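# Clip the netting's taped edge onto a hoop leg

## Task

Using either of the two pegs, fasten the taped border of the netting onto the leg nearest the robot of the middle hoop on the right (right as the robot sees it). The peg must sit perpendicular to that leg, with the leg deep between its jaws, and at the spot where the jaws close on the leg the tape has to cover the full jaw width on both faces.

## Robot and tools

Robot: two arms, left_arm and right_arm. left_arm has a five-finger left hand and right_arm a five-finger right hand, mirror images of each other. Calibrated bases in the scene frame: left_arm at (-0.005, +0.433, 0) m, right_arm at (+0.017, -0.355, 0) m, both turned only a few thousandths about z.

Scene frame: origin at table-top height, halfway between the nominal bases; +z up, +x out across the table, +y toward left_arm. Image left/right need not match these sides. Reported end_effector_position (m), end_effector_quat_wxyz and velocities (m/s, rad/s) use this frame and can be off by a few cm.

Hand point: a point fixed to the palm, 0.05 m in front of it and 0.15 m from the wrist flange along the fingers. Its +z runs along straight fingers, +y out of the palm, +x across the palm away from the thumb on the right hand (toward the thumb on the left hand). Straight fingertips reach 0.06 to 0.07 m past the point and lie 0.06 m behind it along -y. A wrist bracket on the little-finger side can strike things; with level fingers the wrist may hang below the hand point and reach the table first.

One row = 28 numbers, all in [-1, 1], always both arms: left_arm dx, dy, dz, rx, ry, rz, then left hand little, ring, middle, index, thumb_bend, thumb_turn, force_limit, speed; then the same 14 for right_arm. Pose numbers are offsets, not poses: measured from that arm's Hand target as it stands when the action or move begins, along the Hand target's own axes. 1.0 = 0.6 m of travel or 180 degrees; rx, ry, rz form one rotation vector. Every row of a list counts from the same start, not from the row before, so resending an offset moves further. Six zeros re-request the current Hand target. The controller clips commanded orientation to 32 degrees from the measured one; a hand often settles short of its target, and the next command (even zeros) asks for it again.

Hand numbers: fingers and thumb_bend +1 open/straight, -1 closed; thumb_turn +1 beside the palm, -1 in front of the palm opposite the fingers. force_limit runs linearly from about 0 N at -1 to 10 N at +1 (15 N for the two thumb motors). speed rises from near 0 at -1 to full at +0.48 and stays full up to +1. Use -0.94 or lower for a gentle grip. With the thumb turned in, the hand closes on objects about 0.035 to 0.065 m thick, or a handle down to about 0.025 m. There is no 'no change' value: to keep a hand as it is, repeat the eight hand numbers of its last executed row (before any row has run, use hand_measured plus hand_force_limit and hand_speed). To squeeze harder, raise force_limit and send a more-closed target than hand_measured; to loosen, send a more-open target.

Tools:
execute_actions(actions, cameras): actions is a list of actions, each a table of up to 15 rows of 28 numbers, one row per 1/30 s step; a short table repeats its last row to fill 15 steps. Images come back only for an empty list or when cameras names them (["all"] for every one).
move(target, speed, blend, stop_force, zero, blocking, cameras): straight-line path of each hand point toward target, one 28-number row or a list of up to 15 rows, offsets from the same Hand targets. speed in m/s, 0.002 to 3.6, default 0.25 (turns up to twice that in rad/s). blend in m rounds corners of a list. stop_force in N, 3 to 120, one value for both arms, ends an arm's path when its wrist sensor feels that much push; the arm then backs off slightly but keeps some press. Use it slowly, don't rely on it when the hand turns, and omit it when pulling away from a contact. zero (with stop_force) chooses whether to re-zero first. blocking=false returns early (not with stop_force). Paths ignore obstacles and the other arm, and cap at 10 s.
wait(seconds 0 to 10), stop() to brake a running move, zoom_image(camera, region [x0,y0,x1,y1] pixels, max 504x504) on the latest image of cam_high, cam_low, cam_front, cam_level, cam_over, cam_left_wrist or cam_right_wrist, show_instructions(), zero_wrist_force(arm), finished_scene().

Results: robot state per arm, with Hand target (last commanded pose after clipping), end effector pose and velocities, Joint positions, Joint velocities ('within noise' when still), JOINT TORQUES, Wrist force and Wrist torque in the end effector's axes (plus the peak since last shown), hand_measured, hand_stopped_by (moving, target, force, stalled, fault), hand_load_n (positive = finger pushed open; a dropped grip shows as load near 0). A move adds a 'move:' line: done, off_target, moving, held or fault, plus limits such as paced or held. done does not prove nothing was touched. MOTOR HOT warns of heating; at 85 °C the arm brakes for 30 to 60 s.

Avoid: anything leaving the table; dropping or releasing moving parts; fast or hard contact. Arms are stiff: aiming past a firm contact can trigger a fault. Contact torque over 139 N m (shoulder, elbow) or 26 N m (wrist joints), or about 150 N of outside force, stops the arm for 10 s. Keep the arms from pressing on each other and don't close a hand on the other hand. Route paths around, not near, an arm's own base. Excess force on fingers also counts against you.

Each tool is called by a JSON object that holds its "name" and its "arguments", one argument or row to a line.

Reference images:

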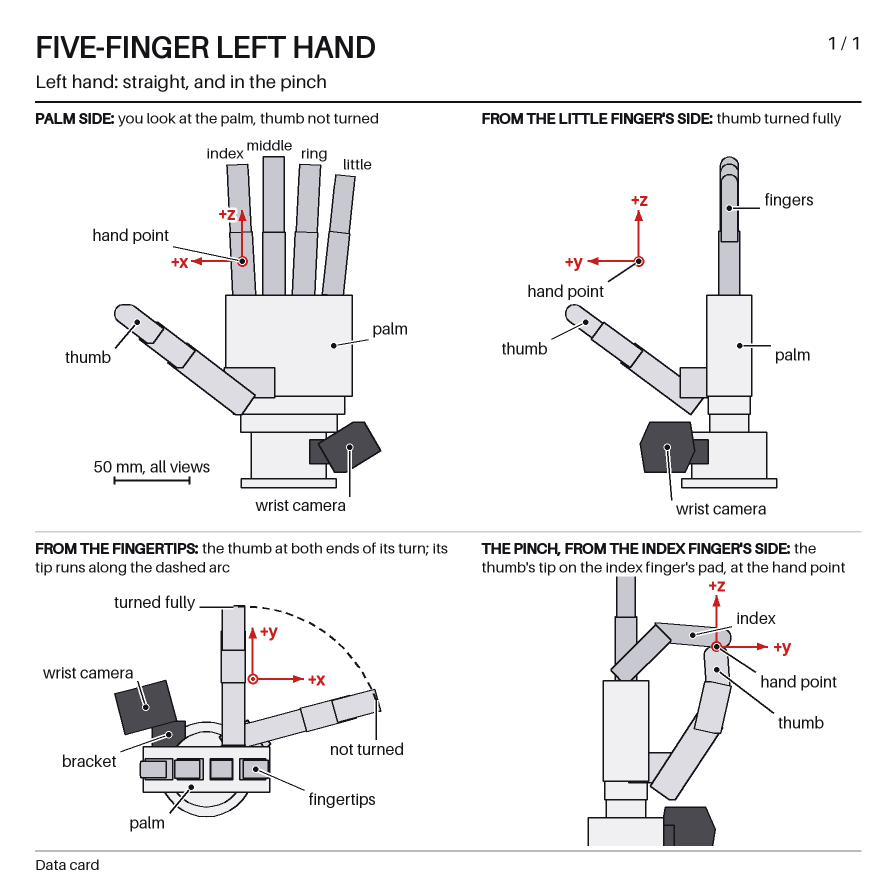

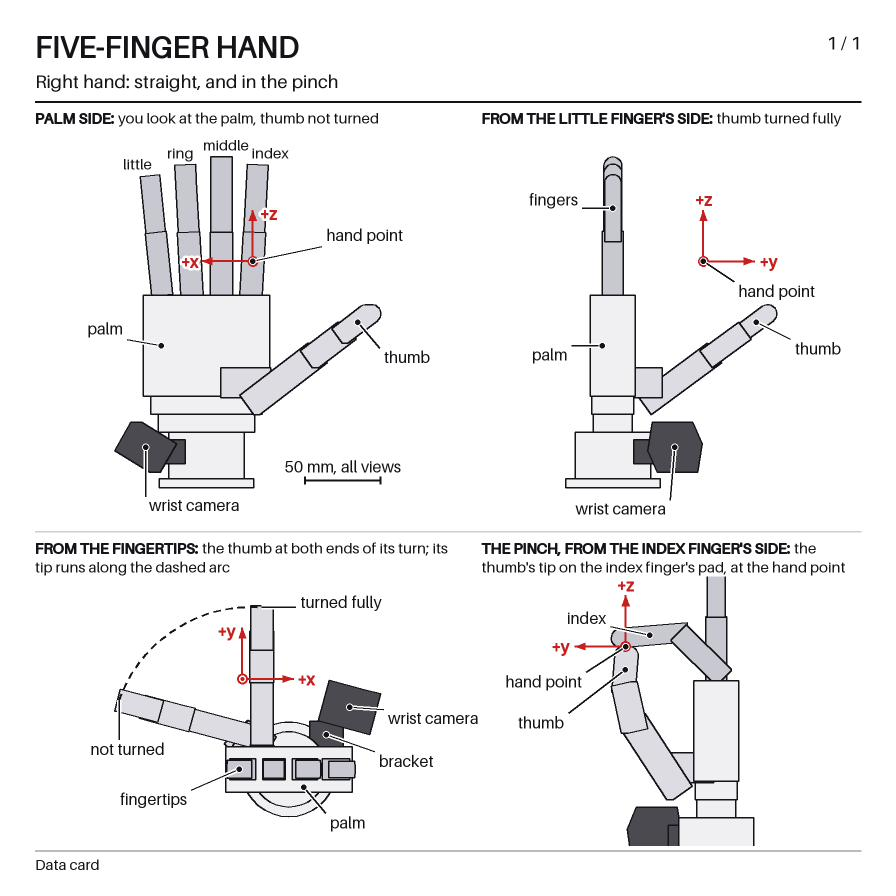

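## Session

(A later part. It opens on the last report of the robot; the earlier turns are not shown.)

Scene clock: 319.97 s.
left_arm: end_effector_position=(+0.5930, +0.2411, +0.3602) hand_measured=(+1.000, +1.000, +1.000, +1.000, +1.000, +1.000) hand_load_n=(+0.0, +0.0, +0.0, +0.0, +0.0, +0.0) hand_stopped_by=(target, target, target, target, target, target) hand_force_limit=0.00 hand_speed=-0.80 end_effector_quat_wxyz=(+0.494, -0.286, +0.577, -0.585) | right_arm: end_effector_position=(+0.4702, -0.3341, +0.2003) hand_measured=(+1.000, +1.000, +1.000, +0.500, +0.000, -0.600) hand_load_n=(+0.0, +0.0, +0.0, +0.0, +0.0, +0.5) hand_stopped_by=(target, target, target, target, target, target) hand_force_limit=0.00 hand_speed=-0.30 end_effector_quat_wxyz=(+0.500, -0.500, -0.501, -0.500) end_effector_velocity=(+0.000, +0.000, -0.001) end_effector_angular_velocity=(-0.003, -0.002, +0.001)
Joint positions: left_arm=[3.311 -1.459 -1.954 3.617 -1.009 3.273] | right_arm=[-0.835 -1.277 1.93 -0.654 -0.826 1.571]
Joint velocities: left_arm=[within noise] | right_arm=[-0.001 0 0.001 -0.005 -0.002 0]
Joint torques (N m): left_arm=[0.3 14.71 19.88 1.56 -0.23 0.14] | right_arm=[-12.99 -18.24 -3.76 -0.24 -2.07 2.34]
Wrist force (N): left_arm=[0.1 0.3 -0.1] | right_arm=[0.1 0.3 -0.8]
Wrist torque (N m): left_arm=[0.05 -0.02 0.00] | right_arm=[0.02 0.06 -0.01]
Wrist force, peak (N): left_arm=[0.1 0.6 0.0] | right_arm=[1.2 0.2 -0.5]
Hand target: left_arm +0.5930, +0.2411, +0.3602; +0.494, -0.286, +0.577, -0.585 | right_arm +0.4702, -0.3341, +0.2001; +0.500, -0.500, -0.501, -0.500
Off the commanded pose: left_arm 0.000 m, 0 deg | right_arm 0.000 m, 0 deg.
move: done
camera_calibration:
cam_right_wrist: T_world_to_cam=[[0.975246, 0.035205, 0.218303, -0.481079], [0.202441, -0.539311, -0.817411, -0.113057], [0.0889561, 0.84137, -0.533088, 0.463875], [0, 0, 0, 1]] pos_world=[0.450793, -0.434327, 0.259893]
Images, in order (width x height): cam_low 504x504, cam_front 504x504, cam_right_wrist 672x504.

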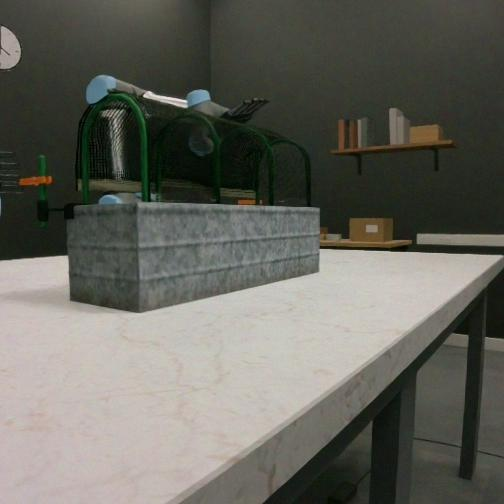

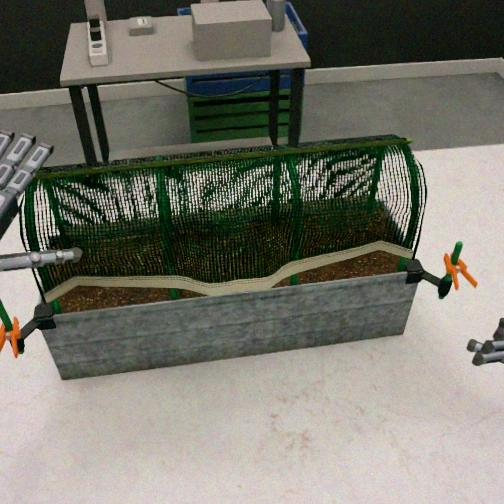

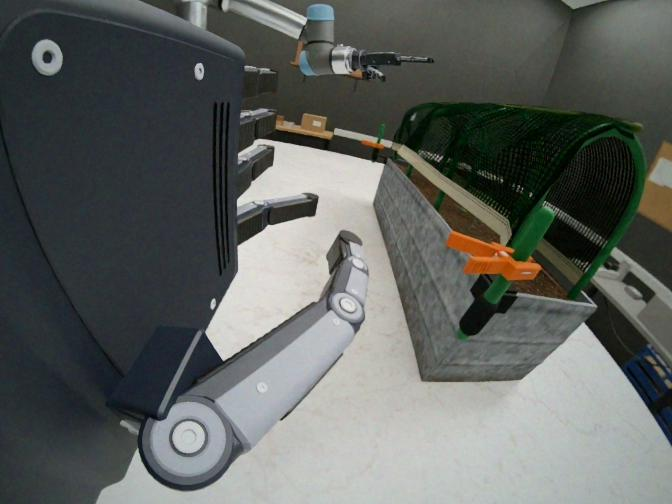

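{"name": "move", "arguments": {
  "target": [0,0,0,0,0,0,1,1,1,1,1,1,0,-0.8,0.0083,0.0583,-0.0083,0,0,0,1,1,1,0.5,0,-0.6,0,-0.3],
  "speed": 0.15,
  "cameras": ["cam_front", "cam_right_wrist", "cam_low", "cam_high"]
}}

{"name": "zoom_image", "arguments": {
  "camera": "cam_right_wrist",
  "region": [230, 150, 470, 330]
}}

{"name": "zoom_image", "arguments": {
  "camera": "cam_low",
  "region": [0, 140, 80, 220]
}}

Scene clock: 338.87 s.
left_arm: end_effector_position=(+0.5930, +0.2411, +0.3602) hand_measured=(+1.000, +1.000, +1.000, +1.000, +1.000, +1.000) hand_load_n=(-0.5, +0.0, +0.0, +0.0, +0.0, +0.0) hand_stopped_by=(target, target, target, target, target, target) hand_force_limit=0.00 hand_speed=-0.80 end_effector_quat_wxyz=(+0.494, -0.286, +0.577, -0.585) | right_arm: end_effector_position=(+0.5051, -0.3390, +0.2051) hand_measured=(+1.000, +1.000, +1.000, +0.500, +0.000, -0.600) hand_load_n=(+0.0, +0.0, +0.0, +0.0, -0.5, +0.5) hand_stopped_by=(target, target, target, target, target, target) hand_force_limit=0.00 hand_speed=-0.30 end_effector_quat_wxyz=(+0.500, -0.500, -0.501, -0.500)
Joint positions: left_arm=[3.311 -1.459 -1.954 3.617 -1.009 3.273] | right_arm=[-0.787 -1.216 1.827 -0.613 -0.778 1.571]
Joint torques (N m): left_arm=[-0.11 14.08 20.23 1.5 -0.19 0.17] | right_arm=[13.35 -21.5 -24.89 2.63 2.38 -2.6]
Wrist force (N): left_arm=[0.0 0.4 -0.2] | right_arm=[-0.1 0.3 -0.8]
Wrist torque (N m): left_arm=[0.06 -0.01 -0.01] | right_arm=[0.01 0.12 0.00]
Wrist force, peak (N): left_arm=[0.1 0.5 -0.3] | right_arm=[0.2 0.3 -1.1]
Hand target: left_arm +0.5930, +0.2411, +0.3602; +0.494, -0.286, +0.577, -0.585 | right_arm +0.5052, -0.3391, +0.2051; +0.500, -0.500, -0.501, -0.500
Off the commanded pose: left_arm 0.000 m, 0 deg | right_arm 0.000 m, 0 deg.
move: done
camera_calibration:
cam_right_wrist: T_world_to_cam=[[0.975237, 0.0351231, 0.218355, -0.516058], [0.202439, -0.539328, -0.817401, -0.118769], [0.0890552, 0.841363, -0.533083, 0.467452], [0, 0, 0, 1]] pos_world=[0.485693, -0.439227, 0.264792]
Images, in order (width x height): cam_high 504x504, cam_low 504x504, cam_front 504x504, cam_right_wrist 672x504.

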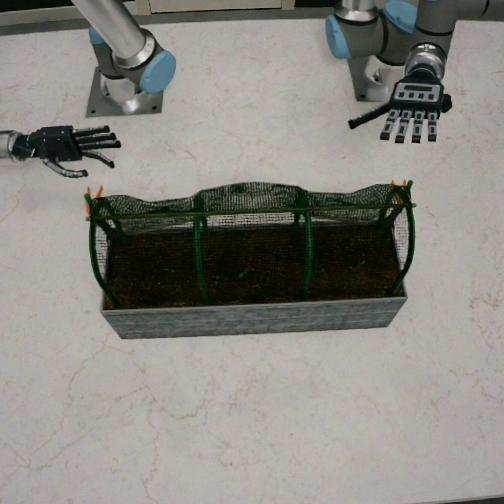

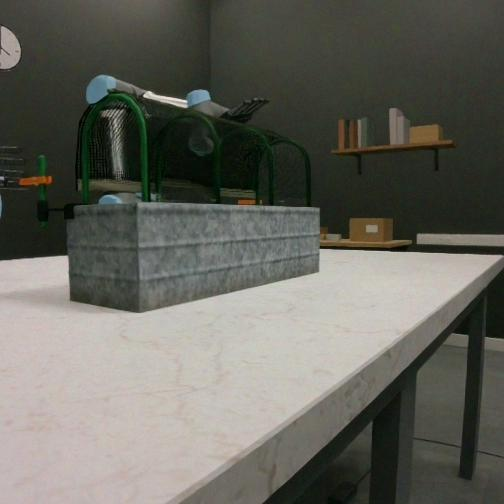

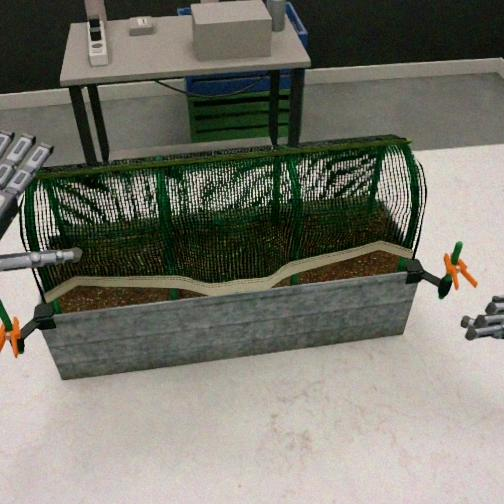

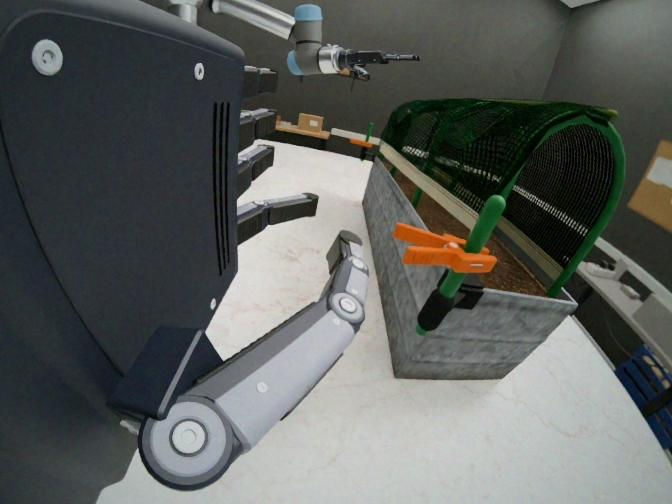

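Scaled by 2.100 from the camera's 672x504 image, which has a finer 960x720 frame.

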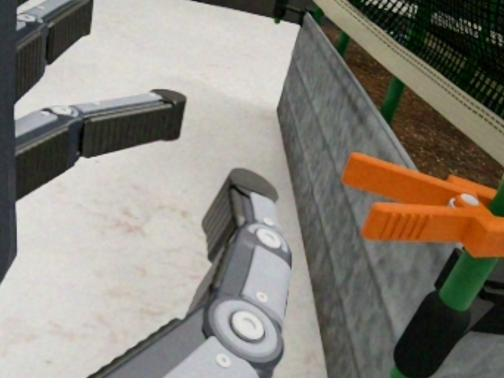

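Scaled by 6.300.

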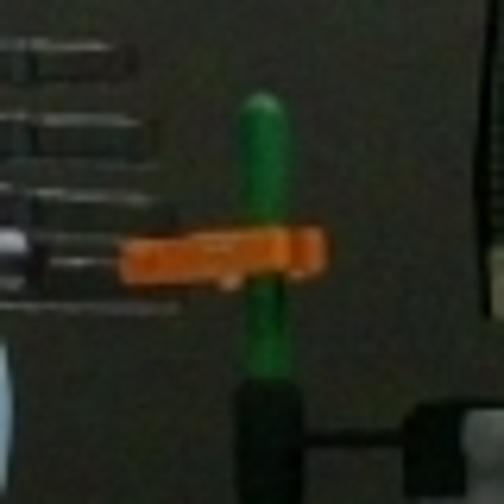

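{"name": "move", "arguments": {
  "target": [0.4758,0.055,-0.0158,0,0,0,1,1,1,1,1,1,0,-0.8,0,0,0,0,0,0,1,1,1,0.5,0,-0.6,0,-0.3],
  "speed": 0.25,
  "cameras": ["cam_front", "cam_left_wrist", "cam_over"]
}}

Scene clock: 373.27 s.
left_arm: end_effector_position=(+0.4928, -0.0090, +0.2599) hand_measured=(+1.000, +1.000, +1.000, +1.000, +1.000, +1.000) hand_load_n=(+0.0, +0.0, +0.0, +0.0, +0.0, +0.0) hand_stopped_by=(target, target, target, target, target, target) hand_force_limit=0.00 hand_speed=-0.80 end_effector_quat_wxyz=(+0.494, -0.286, +0.577, -0.585) | right_arm: end_effector_position=(+0.5052, -0.3391, +0.2051) hand_measured=(+1.000, +1.000, +1.000, +0.500, +0.000, -0.600) hand_load_n=(+0.0, +0.0, +0.0, +0.0, +0.0, +0.0) hand_stopped_by=(target, target, target, target, target, target) hand_force_limit=0.00 hand_speed=-0.30 end_effector_quat_wxyz=(+0.500, -0.500, -0.501, -0.500)
Joint positions: left_arm=[2.589 -1.683 -2.008 3.866 -1.719 3.409] | right_arm=[-0.787 -1.215 1.827 -0.613 -0.778 1.571]
Joint torques (N m): left_arm=[-7.92 13.5 26.44 4.41 -2.53 1.61] | right_arm=[14.02 -22.91 -25.09 2.66 2.24 -2.53]
Wrist force (N): left_arm=[0.4 -0.1 0.3] | right_arm=[0.2 0.3 -0.8]
Wrist torque (N m): left_arm=[-0.02 -0.04 -0.04] | right_arm=[0.01 0.06 0.02]
Wrist force, peak (N): left_arm=[1.7 -0.2 0.1] | right_arm=[0.2 0.5 -0.9]
Hand target: left_arm +0.4928, -0.0091, +0.2598; +0.494, -0.286, +0.577, -0.585 | right_arm +0.5052, -0.3391, +0.2051; +0.500, -0.500, -0.501, -0.500
Off the commanded pose: left_arm 0.000 m, 0 deg | right_arm 0.000 m, 0 deg.
move: done
camera_calibration:
cam_left_wrist: T_world_to_cam=[[-0.322833, -0.381229, 0.866281, -0.0698758], [-0.71313, -0.503804, -0.48747, 0.468255], [0.622274, -0.775142, -0.109221, -0.167609], [0, 0, 0, 1]] pos_world=[0.415667, 0.0793495, 0.270486]
Images, in order (width x height): cam_front 504x504, cam_over 504x504, cam_left_wrist 672x504.

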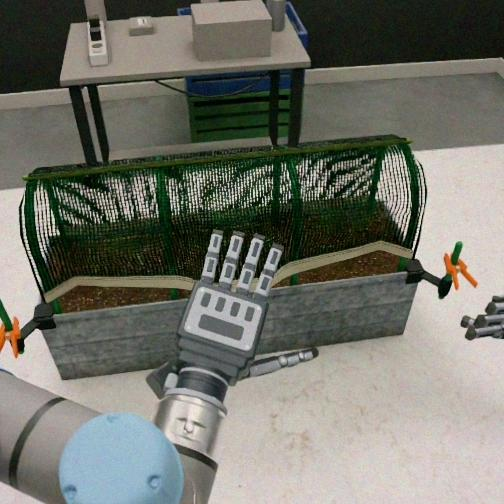

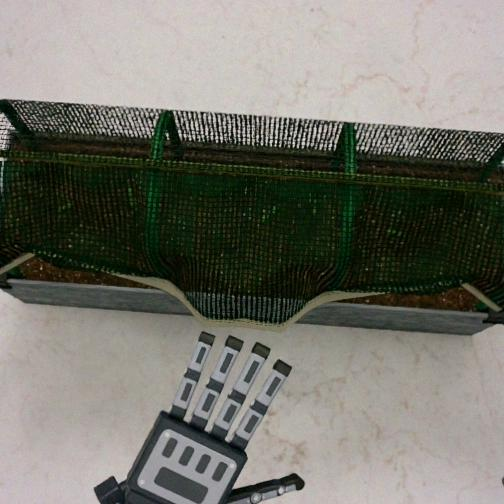

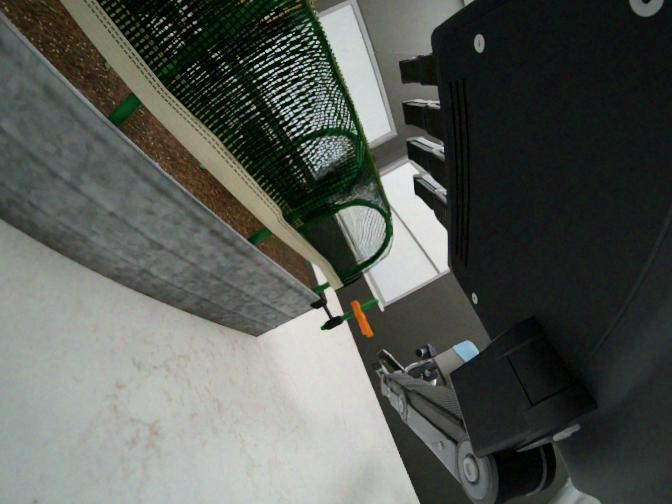

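{"name": "move", "arguments": {
  "target": [0,0,0,0,0,0,1,1,1,1,1,1,0,-0.8,0,0.0417,0.0083,0,0,0,1,1,1,0.5,0,-0.6,0,-0.3],
  "speed": 0.1,
  "cameras": ["cam_right_wrist", "cam_low"]
}}

{"name": "zoom_image", "arguments": {
  "camera": "cam_right_wrist",
  "region": [230, 150, 470, 330]
}}

{"name": "zoom_image", "arguments": {
  "camera": "cam_low",
  "region": [0, 140, 80, 220]
}}

Scene clock: 381.57 s.
left_arm: end_effector_position=(+0.4928, -0.0091, +0.2598) hand_measured=(+1.000, +1.000, +1.000, +1.000, +1.000, +1.000) hand_load_n=(+0.0, +0.0, +0.0, +0.0, +0.0, +0.0) hand_stopped_by=(target, target, target, target, target, target) hand_force_limit=0.00 hand_speed=-0.80 end_effector_quat_wxyz=(+0.494, -0.286, +0.577, -0.585) | right_arm: end_effector_position=(+0.5301, -0.3341, +0.2052) hand_measured=(+1.000, +1.000, +1.000, +0.500, +0.000, -0.600) hand_load_n=(+0.0, +0.0, +0.0, +0.5, +0.0, +0.0) hand_stopped_by=(target, target, target, target, target, target) hand_force_limit=0.00 hand_speed=-0.30 end_effector_quat_wxyz=(+0.500, -0.500, -0.501, -0.500)
Joint positions: left_arm=[2.589 -1.684 -2.008 3.866 -1.719 3.409] | right_arm=[-0.744 -1.175 1.766 -0.593 -0.735 1.571]
Joint torques (N m): left_arm=[-6.75 11.92 26.88 4.38 -2.58 1.62] | right_arm=[13.83 -24.51 -25.9 2.6 2.4 1.52]
Wrist force (N): left_arm=[0.7 -0.1 0.4] | right_arm=[0.2 0.2 -0.6]
Wrist torque (N m): left_arm=[-0.02 -0.07 -0.03] | right_arm=[-0.01 0.07 0.02]
Wrist force, peak (N): left_arm=[0.8 -0.1 0.8] | right_arm=[-0.1 0.5 -1.0]
Hand target: left_arm +0.4928, -0.0091, +0.2598; +0.494, -0.286, +0.577, -0.585 | right_arm +0.5302, -0.3341, +0.2052; +0.500, -0.500, -0.501, -0.500
Off the commanded pose: left_arm 0.000 m, 0 deg | right_arm 0.000 m, 0 deg.
move: done
camera_calibration:
cam_right_wrist: T_world_to_cam=[[0.975246, 0.035205, 0.218303, -0.540469], [0.202441, -0.539311, -0.817411, -0.121158], [0.0889561, 0.84137, -0.533088, 0.461167], [0, 0, 0, 1]] pos_world=[0.510593, -0.434327, 0.264793]
Images, in order (width x height): cam_low 504x504, cam_right_wrist 672x504.

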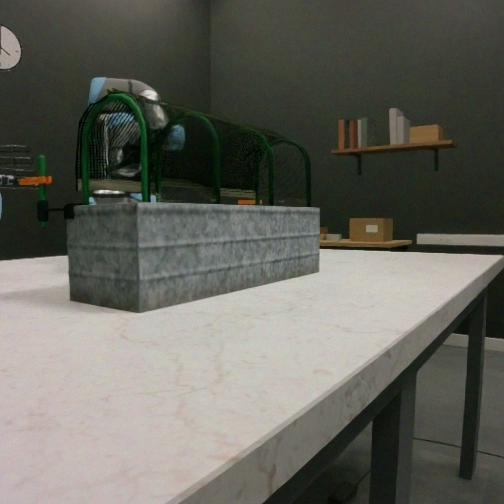

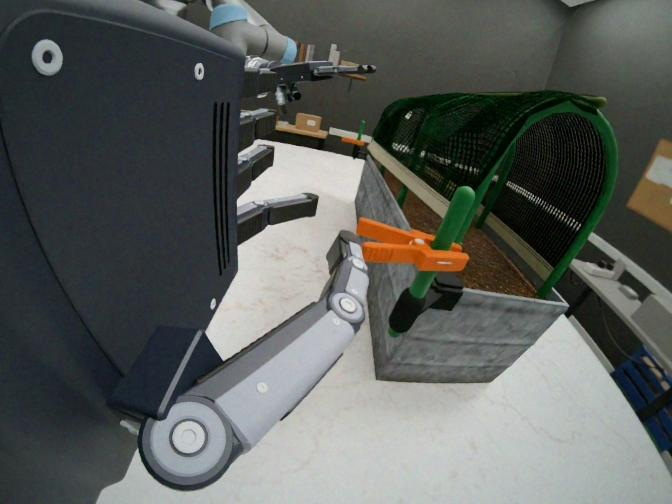

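Scaled by 2.100 from the camera's 672x504 image, which has a finer 960x720 frame.

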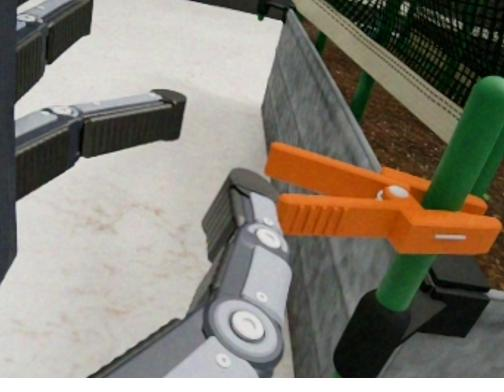

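Scaled by 6.300.

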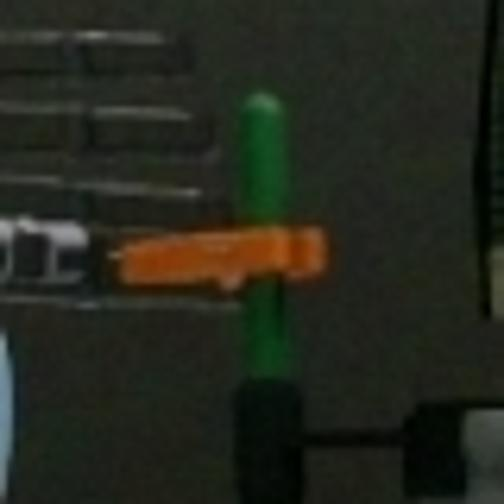

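{"name": "move", "arguments": {
  "target": [0,0,0,0,0,0,1,1,1,1,1,1,0,-0.8,-0.0033,0,-0.0017,0,0,0,1,1,1,0.6,0.15,-0.52,0,-0.3],
  "speed": 0.1
}}

{"name": "move", "arguments": {
  "target": [0,0,0,0,0,0,1,1,1,1,1,1,0,-0.8,0,0.025,0,0,0,0,1,1,1,0.6,0.15,-0.52,0,-0.3],
  "speed": 0.03,
  "stop_force": 5,
  "cameras": ["cam_right_wrist", "cam_low", "cam_high"]
}}

{"name": "zoom_image", "arguments": {
  "camera": "cam_right_wrist",
  "region": [230, 150, 470, 330]
}}

{"name": "zoom_image", "arguments": {
  "camera": "cam_low",
  "region": [0, 140, 80, 220]
}}

{"name": "zoom_image", "arguments": {
  "camera": "cam_high",
  "region": [60, 140, 140, 220]
}}

Scene clock: 404.27 s.
left_arm: end_effector_position=(+0.4928, -0.0091, +0.2598) hand_measured=(+1.000, +1.000, +1.000, +1.000, +1.000, +1.000) hand_load_n=(+0.0, +0.0, +0.0, +0.0, +0.0, +0.0) hand_stopped_by=(target, target, target, target, target, target) hand_force_limit=0.00 hand_speed=-0.80 end_effector_quat_wxyz=(+0.494, -0.286, +0.577, -0.585) | right_arm: end_effector_position=(+0.5302, -0.3350, +0.2033) hand_measured=(+1.000, +1.000, +1.000, +0.600, +0.150, -0.520) hand_load_n=(+0.0, +0.0, +0.0, +0.0, +0.0, +0.0) hand_stopped_by=(target, target, target, target, target, target) hand_force_limit=0.00 hand_speed=-0.30 end_effector_quat_wxyz=(+0.500, -0.500, -0.501, -0.500)
Joint positions: left_arm=[2.589 -1.684 -2.008 3.866 -1.719 3.409] | right_arm=[-0.745 -1.171 1.767 -0.597 -0.736 1.571]
Joint torques (N m): left_arm=[-7.94 12.34 27.08 4.12 -2.29 1.68] | right_arm=[-13.41 -24.2 -4.1 -0.31 -2 -2.34]
Wrist force (N): left_arm=[0.8 -0.1 0.6] | right_arm=[0.0 0.3 -0.7]
Wrist torque (N m): left_arm=[-0.02 -0.08 -0.03] | right_arm=[0.01 0.09 0.01]
Wrist force, peak (N): left_arm=[0.9 -0.1 0.4] | right_arm=[0.0 0.4 -1.0]
Hand target: left_arm +0.4928, -0.0091, +0.2598; +0.494, -0.286, +0.577, -0.585 | right_arm +0.5302, -0.3351, +0.2032; +0.500, -0.500, -0.501, -0.500
Off the commanded pose: left_arm 0.000 m, 0 deg | right_arm 0.000 m, 0 deg.
move: done

Scene clock: 405.83 s.
left_arm: end_effector_position=(+0.4928, -0.0091, +0.2598) hand_measured=(+1.000, +1.000, +1.000, +1.000, +1.000, +1.000) hand_load_n=(+0.0, +0.0, +0.0, -0.5, +0.0, +0.0) hand_stopped_by=(target, target, target, target, target, target) hand_force_limit=0.00 hand_speed=-0.80 end_effector_quat_wxyz=(+0.494, -0.286, +0.577, -0.585) | right_arm: end_effector_position=(+0.5452, -0.3351, +0.2032) hand_measured=(+1.000, +1.000, +1.000, +0.600, +0.150, -0.520) hand_load_n=(+0.0, +0.0, +0.0, +0.0, +0.0, +0.0) hand_stopped_by=(target, target, target, target, target, target) hand_force_limit=0.00 hand_speed=-0.30 end_effector_quat_wxyz=(+0.500, -0.500, -0.501, -0.500)
Joint positions: left_arm=[2.589 -1.684 -2.008 3.866 -1.719 3.409] | right_arm=[-0.725 -1.143 1.725 -0.583 -0.716 1.571]
Joint torques (N m): left_arm=[-6.96 12.76 26.41 4.29 -2.33 1.56] | right_arm=[14.08 -25.27 -25.96 2.72 2.4 2.05]
Wrist force (N): left_arm=[0.8 0.1 0.4] | right_arm=[0.1 0.2 -0.7]
Wrist torque (N m): left_arm=[0.00 -0.10 -0.03] | right_arm=[0.00 0.09 0.01]
Wrist force, peak (N): left_arm=[0.8 0.1 0.4] | right_arm=[0.5 0.3 -0.9]
Hand target: left_arm +0.4928, -0.0091, +0.2598; +0.494, -0.286, +0.577, -0.585 | right_arm +0.5452, -0.3351, +0.2032; +0.500, -0.500, -0.501, -0.500
Off the commanded pose: left_arm 0.000 m, 0 deg | right_arm 0.000 m, 0 deg.
move: done
camera_calibration:
cam_right_wrist: T_world_to_cam=[[0.975246, 0.035205, 0.218303, -0.554821], [0.202441, -0.539311, -0.817411, -0.126409], [0.0889561, 0.84137, -0.533088, 0.45959], [0, 0, 0, 1]] pos_world=[0.525793, -0.435327, 0.262793]
Images, in order (width x height): cam_high 504x504, cam_low 504x504, cam_right_wrist 672x504.

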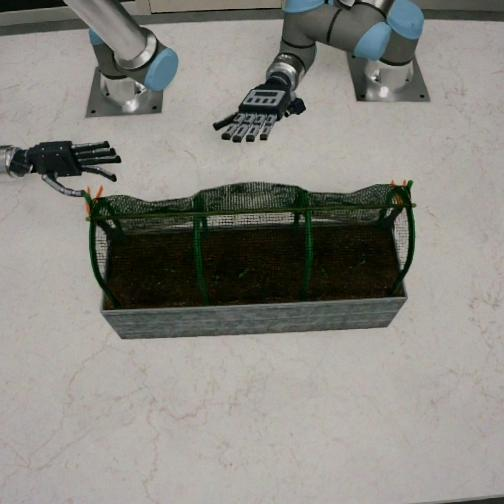

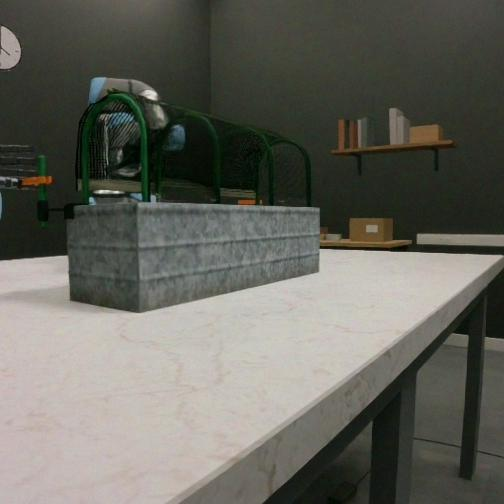

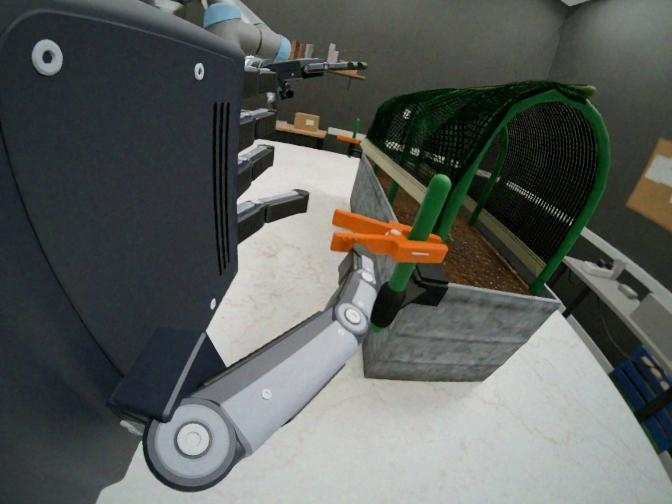

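Scaled by 2.100 from the camera's 672x504 image, which has a finer 960x720 frame.

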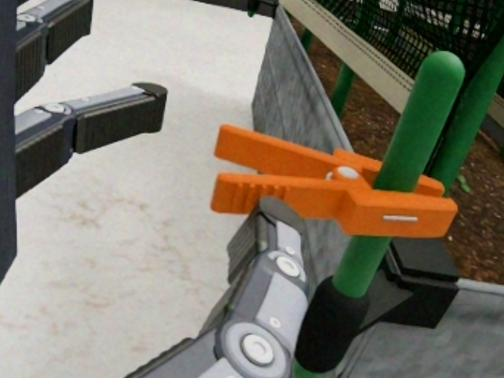

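Scaled by 6.300.

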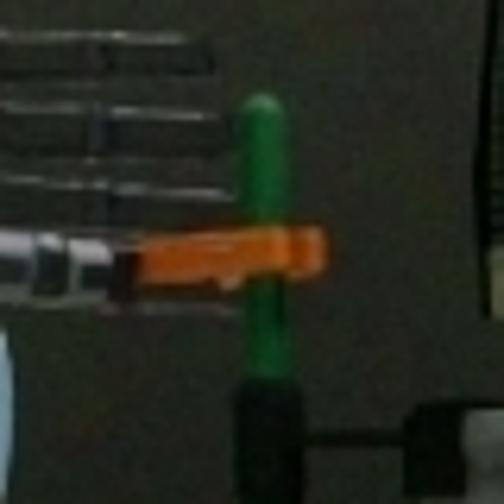

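Scaled by 6.300.

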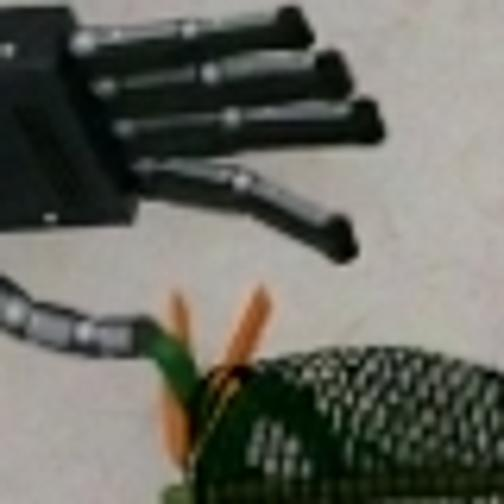

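{"name": "move", "arguments": {
  "target": [0,0,0,0,0,0,1,1,1,1,1,1,0,-0.8,0.0017,0,0,0,0,0,1,1,1,0.4,0,-0.52,0,-0.6],
  "speed": 0.05,
  "cameras": ["cam_right_wrist", "cam_low", "cam_high"]
}}

{"name": "zoom_image", "arguments": {
  "camera": "cam_right_wrist",
  "region": [250, 170, 410, 290]
}}

{"name": "zoom_image", "arguments": {
  "camera": "cam_high",
  "region": [60, 140, 140, 220]
}}

Scene clock: 414.60 s.
left_arm: end_effector_position=(+0.4928, -0.0091, +0.2598) hand_measured=(+1.000, +1.000, +1.000, +1.000, +1.000, +1.000) hand_load_n=(+0.0, +0.0, +0.0, -0.5, +0.0, +0.0) hand_stopped_by=(target, target, target, target, target, target) hand_force_limit=0.00 hand_speed=-0.80 end_effector_quat_wxyz=(+0.494, -0.286, +0.577, -0.585) | right_arm: end_effector_position=(+0.5452, -0.3351, +0.2042) hand_measured=(+1.000, +1.000, +1.000, +0.400, +0.000, -0.520) hand_load_n=(+0.0, +0.0, +0.0, +0.0, +0.0, +0.0) hand_stopped_by=(target, target, target, target, target, target) hand_force_limit=0.00 hand_speed=-0.60 end_effector_quat_wxyz=(+0.500, -0.500, -0.501, -0.500)
Joint positions: left_arm=[2.589 -1.684 -2.008 3.866 -1.719 3.409] | right_arm=[-0.725 -1.145 1.724 -0.58 -0.716 1.571]
Joint torques (N m): left_arm=[-7.29 13.47 26.33 4.2 -2.46 1.55] | right_arm=[13.96 -45.85 -26.08 2.6 2.07 1.91]
Wrist force (N): left_arm=[0.7 -0.1 0.3] | right_arm=[0.2 0.4 -0.8]
Wrist torque (N m): left_arm=[0.00 -0.09 -0.03] | right_arm=[0.04 0.08 0.02]
Wrist force, peak (N): left_arm=[0.9 -0.2 0.5] | right_arm=[0.1 0.8 -0.6]
Hand target: left_arm +0.4928, -0.0091, +0.2598; +0.494, -0.286, +0.577, -0.585 | right_arm +0.5452, -0.3351, +0.2042; +0.500, -0.500, -0.501, -0.500
Off the commanded pose: left_arm 0.000 m, 0 deg | right_arm 0.000 m, 0 deg.
move: done
camera_calibration:
cam_right_wrist: T_world_to_cam=[[0.975246, 0.035205, 0.218303, -0.555039], [0.202441, -0.539311, -0.817411, -0.125592], [0.0889561, 0.84137, -0.533088, 0.460123], [0, 0, 0, 1]] pos_world=[0.525793, -0.435327, 0.263793]
Images, in order (width x height): cam_high 504x504, cam_low 504x504, cam_right_wrist 672x504.

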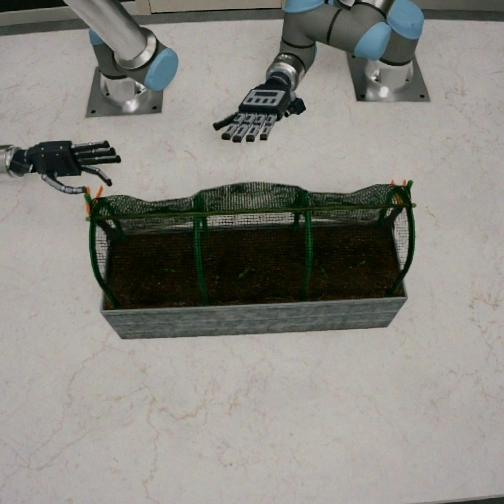

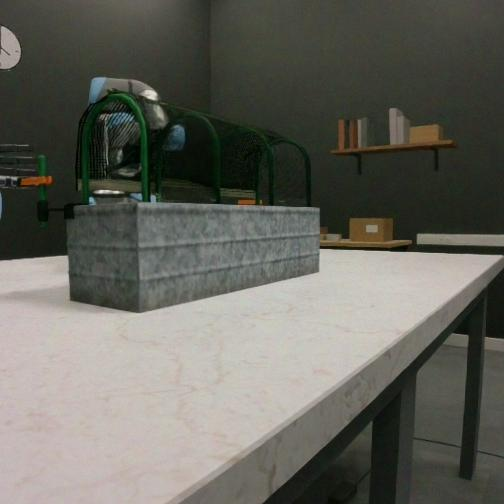

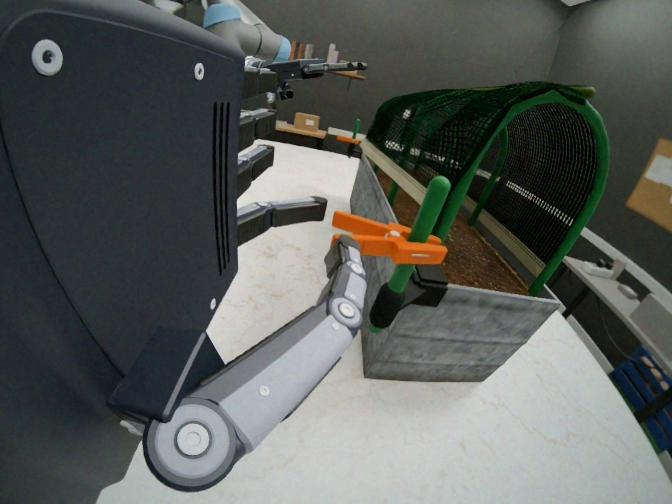

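Scaled by 3.150 from the camera's 672x504 image, which has a finer 960x720 frame.

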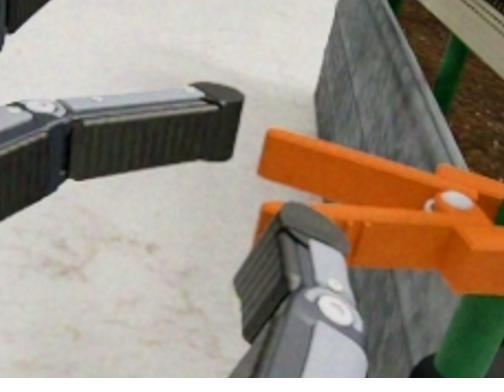

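Scaled by 6.300.

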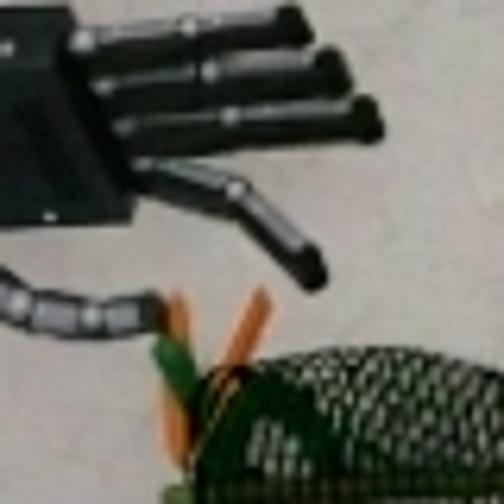

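{"name": "move", "arguments": {
  "target": [0,0,0,0,0,0,1,1,1,1,1,1,0,-0.8,0,0.0067,0.0067,0,0,0,1,1,1,0.3,0,-0.52,0,-0.6],
  "speed": 0.03,
  "cameras": ["cam_right_wrist", "cam_low", "cam_high"]
}}

{"name": "zoom_image", "arguments": {
  "camera": "cam_right_wrist",
  "region": [250, 170, 410, 290]
}}

{"name": "zoom_image", "arguments": {
  "camera": "cam_high",
  "region": [60, 140, 140, 220]
}}

{"name": "zoom_image", "arguments": {
  "camera": "cam_low",
  "region": [0, 140, 80, 220]
}}

Scene clock: 421.53 s.
left_arm: end_effector_position=(+0.4928, -0.0091, +0.2598) hand_measured=(+1.000, +1.000, +1.000, +1.000, +1.000, +1.000) hand_load_n=(+0.0, +0.0, +0.0, +0.0, +0.0, +0.0) hand_stopped_by=(target, target, target, target, target, target) hand_force_limit=0.00 hand_speed=-0.80 end_effector_quat_wxyz=(+0.494, -0.286, +0.577, -0.585) | right_arm: end_effector_position=(+0.5491, -0.3312, +0.2042) hand_measured=(+1.000, +1.000, +1.000, +0.300, +0.000, -0.520) hand_load_n=(+0.0, +0.0, +0.0, +0.0, +0.0, +0.0) hand_stopped_by=(target, target, target, target, target, target) hand_force_limit=0.00 hand_speed=-0.60 end_effector_quat_wxyz=(+0.500, -0.500, -0.501, -0.500)
Joint positions: left_arm=[2.589 -1.684 -2.008 3.866 -1.719 3.409] | right_arm=[-0.714 -1.141 1.718 -0.578 -0.705 1.571]
Joint torques (N m): left_arm=[-7.51 12.25 26.2 4.2 -2.41 1.48] | right_arm=[15.24 -25.76 -25.26 2.77 2.2 2.2]
Wrist force (N): left_arm=[0.6 0.0 0.5] | right_arm=[0.2 0.2 -1.0]
Wrist torque (N m): left_arm=[-0.01 -0.07 -0.05] | right_arm=[0.01 0.06 0.03]
Wrist force, peak (N): left_arm=[0.8 -0.3 0.5] | right_arm=[0.3 0.0 -1.2]
Hand target: left_arm +0.4928, -0.0091, +0.2598; +0.494, -0.286, +0.577, -0.585 | right_arm +0.5492, -0.3310, +0.2042; +0.500, -0.500, -0.501, -0.500
Off the commanded pose: left_arm 0.000 m, 0 deg | right_arm 0.000 m, 0 deg.
move: done
camera_calibration:
cam_right_wrist: T_world_to_cam=[[0.975217, 0.0351761, 0.218435, -0.559012], [0.202535, -0.539325, -0.817379, -0.124343], [0.0890551, 0.841363, -0.533083, 0.456438], [0, 0, 0, 1]] pos_world=[0.529693, -0.431427, 0.263792]
Images, in order (width x height): cam_high 504x504, cam_low 504x504, cam_right_wrist 672x504.

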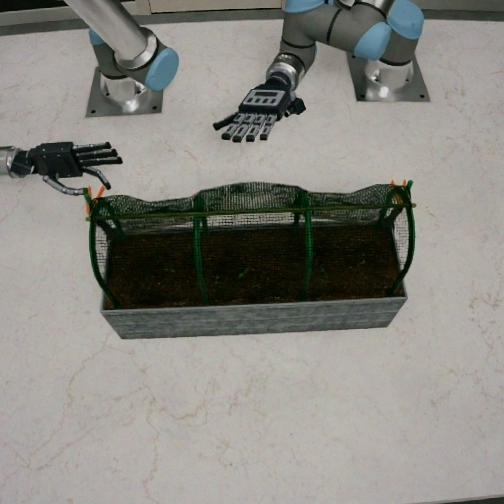

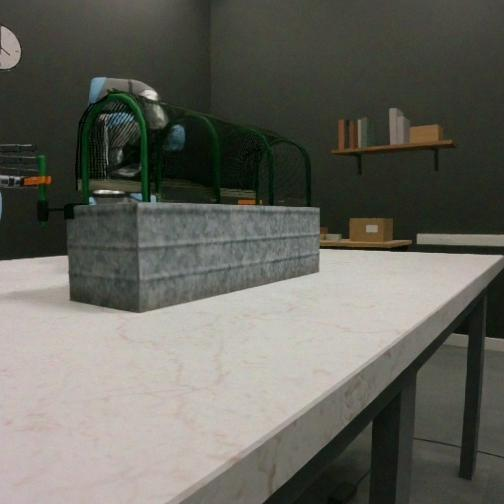

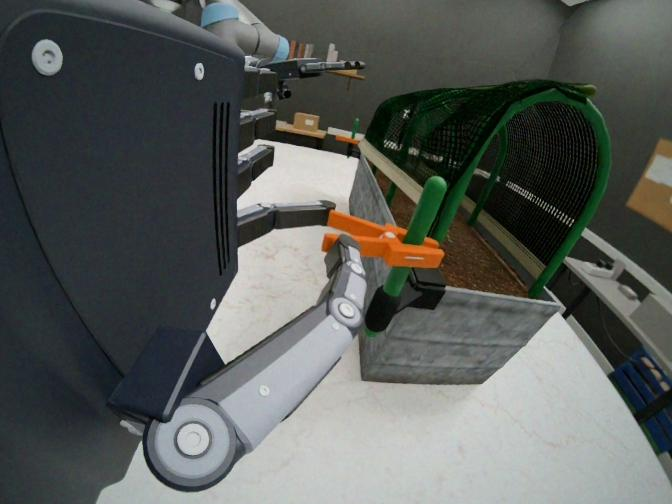

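Scaled by 3.150 from the camera's 672x504 image, which has a finer 960x720 frame.

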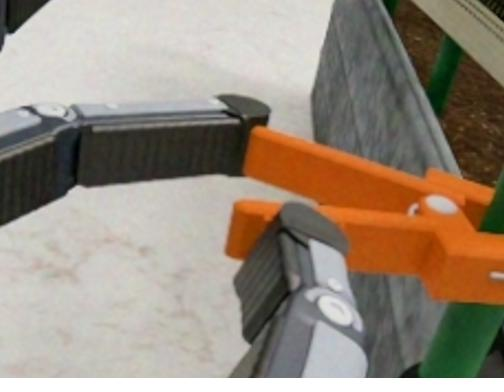

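Scaled by 6.300.

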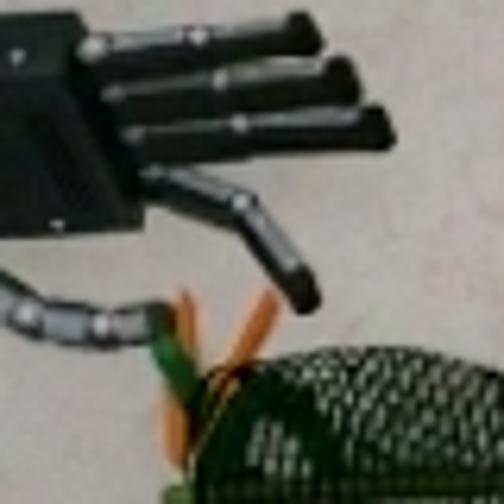

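Scaled by 6.300.

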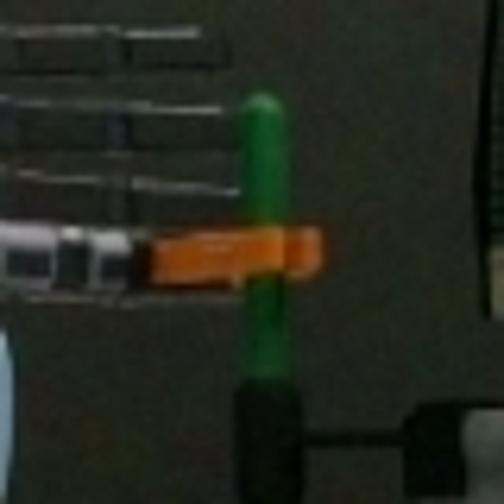

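{"name": "move", "arguments": {
  "target": [0,0,0,0,0,0,1,1,1,1,1,1,0,-0.8,0,0.005,0,0,0,0,1,1,1,0.3,0,-0.52,1,-0.8],
  "speed": 0.03
}}

{"name": "move", "arguments": {
  "target": [0,0,0,0,0,0,1,1,1,1,1,1,0,-0.8,0,0,0.004,0,0,0,1,1,1,0.2,0,-0.52,1,-0.8],
  "speed": 0.01,
  "cameras": ["cam_right_wrist", "cam_high"]
}}

{"name": "zoom_image", "arguments": {
  "camera": "cam_right_wrist",
  "region": [250, 170, 410, 290]
}}

{"name": "zoom_image", "arguments": {
  "camera": "cam_high",
  "region": [60, 140, 140, 220]
}}

Scene clock: 428.57 s.
left_arm: end_effector_position=(+0.4928, -0.0091, +0.2598) hand_measured=(+1.000, +1.000, +1.000, +1.000, +1.000, +1.000) hand_load_n=(+0.0, -0.5, +0.0, +0.0, +0.0, +0.0) hand_stopped_by=(target, target, target, target, target, target) hand_force_limit=0.00 hand_speed=-0.80 end_effector_quat_wxyz=(+0.494, -0.286, +0.577, -0.585) | right_arm: end_effector_position=(+0.5521, -0.3310, +0.2042) hand_measured=(+1.000, +1.000, +1.000, +0.300, +0.000, -0.520) hand_load_n=(+0.0, +0.0, +0.0, +0.0, +0.0, +0.0) hand_stopped_by=(target, target, target, target, target, target) hand_force_limit=1.00 hand_speed=-0.80 end_effector_quat_wxyz=(+0.500, -0.500, -0.501, -0.500)
Joint positions: left_arm=[2.589 -1.684 -2.008 3.866 -1.719 3.409] | right_arm=[-0.71 -1.135 1.709 -0.575 -0.701 1.571]
Joint torques (N m): left_arm=[-6.82 12.55 26.33 4.2 -2.45 1.47] | right_arm=[13.16 -26.41 -26.65 2.61 2.47 2.05]
Wrist force (N): left_arm=[0.5 0.0 0.4] | right_arm=[0.1 0.5 -0.9]
Wrist torque (N m): left_arm=[0.01 -0.05 -0.05] | right_arm=[0.06 0.09 0.02]
Wrist force, peak (N): left_arm=[0.9 -0.1 0.4] | right_arm=[0.2 0.1 -1.1]
Hand target: left_arm +0.4928, -0.0091, +0.2598; +0.494, -0.286, +0.577, -0.585 | right_arm +0.5522, -0.3310, +0.2042; +0.500, -0.500, -0.501, -0.500
Off the commanded pose: left_arm 0.000 m, 0 deg | right_arm 0.000 m, 0 deg.
move: done

Scene clock: 429.27 s.
left_arm: end_effector_position=(+0.4928, -0.0091, +0.2598) hand_measured=(+1.000, +1.000, +1.000, +1.000, +1.000, +1.000) hand_load_n=(+0.0, +0.0, +0.0, +0.0, +0.0, +0.0) hand_stopped_by=(target, target, target, target, target, target) hand_force_limit=0.00 hand_speed=-0.80 end_effector_quat_wxyz=(+0.494, -0.286, +0.577, -0.585) | right_arm: end_effector_position=(+0.5522, -0.3288, +0.2042) hand_measured=(+1.000, +1.000, +1.000, +0.234, +0.002, -0.520) hand_load_n=(+0.0, +0.0, +0.0, +7.5, +6.0, +0.0) hand_stopped_by=(target, target, target, force, target, target) hand_force_limit=1.00 hand_speed=-0.80 end_effector_quat_wxyz=(+0.500, -0.500, -0.501, -0.500)
Joint positions: left_arm=[2.589 -1.684 -2.008 3.866 -1.719 3.409] | right_arm=[-0.707 -1.137 1.712 -0.576 -0.698 1.571]
Joint torques (N m): left_arm=[-7.06 12.9 27.48 4.23 -2.45 1.37] | right_arm=[14.36 -46.44 -3.75 -0.14 1.53 1.76]
Wrist force (N): left_arm=[0.5 -0.2 0.4] | right_arm=[-0.1 3.2 -1.7]
Wrist torque (N m): left_arm=[-0.04 -0.05 -0.04] | right_arm=[0.02 0.10 0.01]
Wrist force, peak (N): left_arm=[0.8 0.1 0.5] | right_arm=[-0.1 3.2 -1.7]
Hand target: left_arm +0.4928, -0.0091, +0.2598; +0.494, -0.286, +0.577, -0.585 | right_arm +0.5522, -0.3286, +0.2042; +0.500, -0.500, -0.501, -0.500
Off the commanded pose: left_arm 0.000 m, 0 deg | right_arm 0.000 m, 0 deg.
move: done
camera_calibration:
cam_right_wrist: T_world_to_cam=[[0.975237, 0.0351231, 0.218355, -0.562131], [0.202439, -0.539328, -0.817401, -0.12362], [0.0890552, 0.841363, -0.533083, 0.454142], [0, 0, 0, 1]] pos_world=[0.532793, -0.429027, 0.263792]
Images, in order (width x height): cam_high 504x504, cam_right_wrist 672x504.

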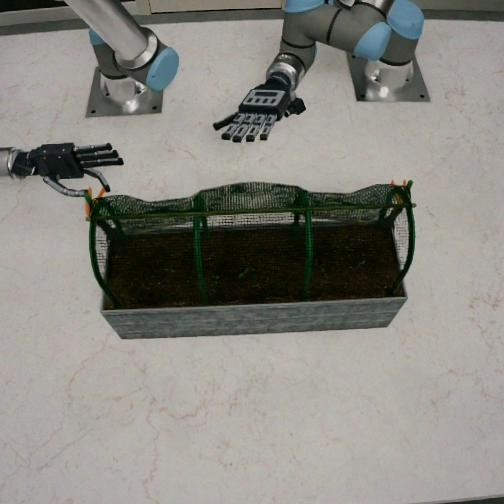

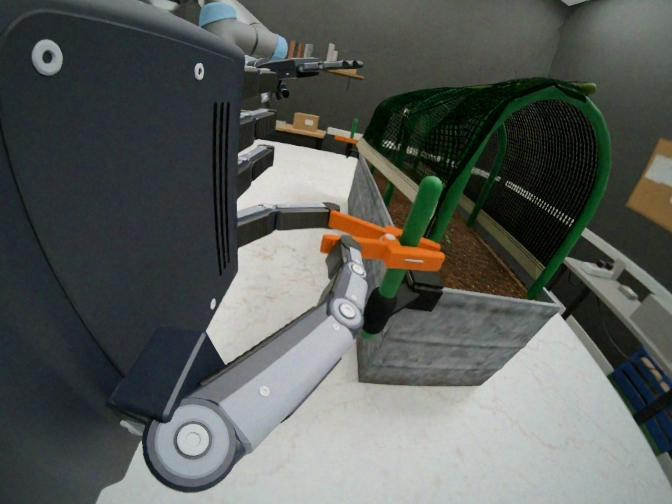

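Scaled by 3.150 from the camera's 672x504 image, which has a finer 960x720 frame.

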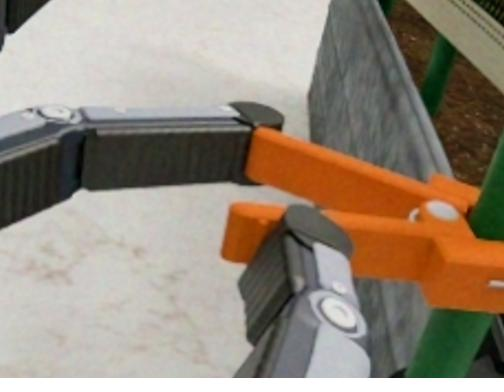

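Scaled by 6.300.

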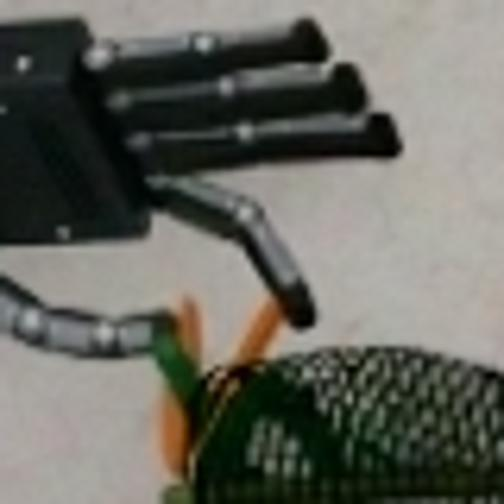

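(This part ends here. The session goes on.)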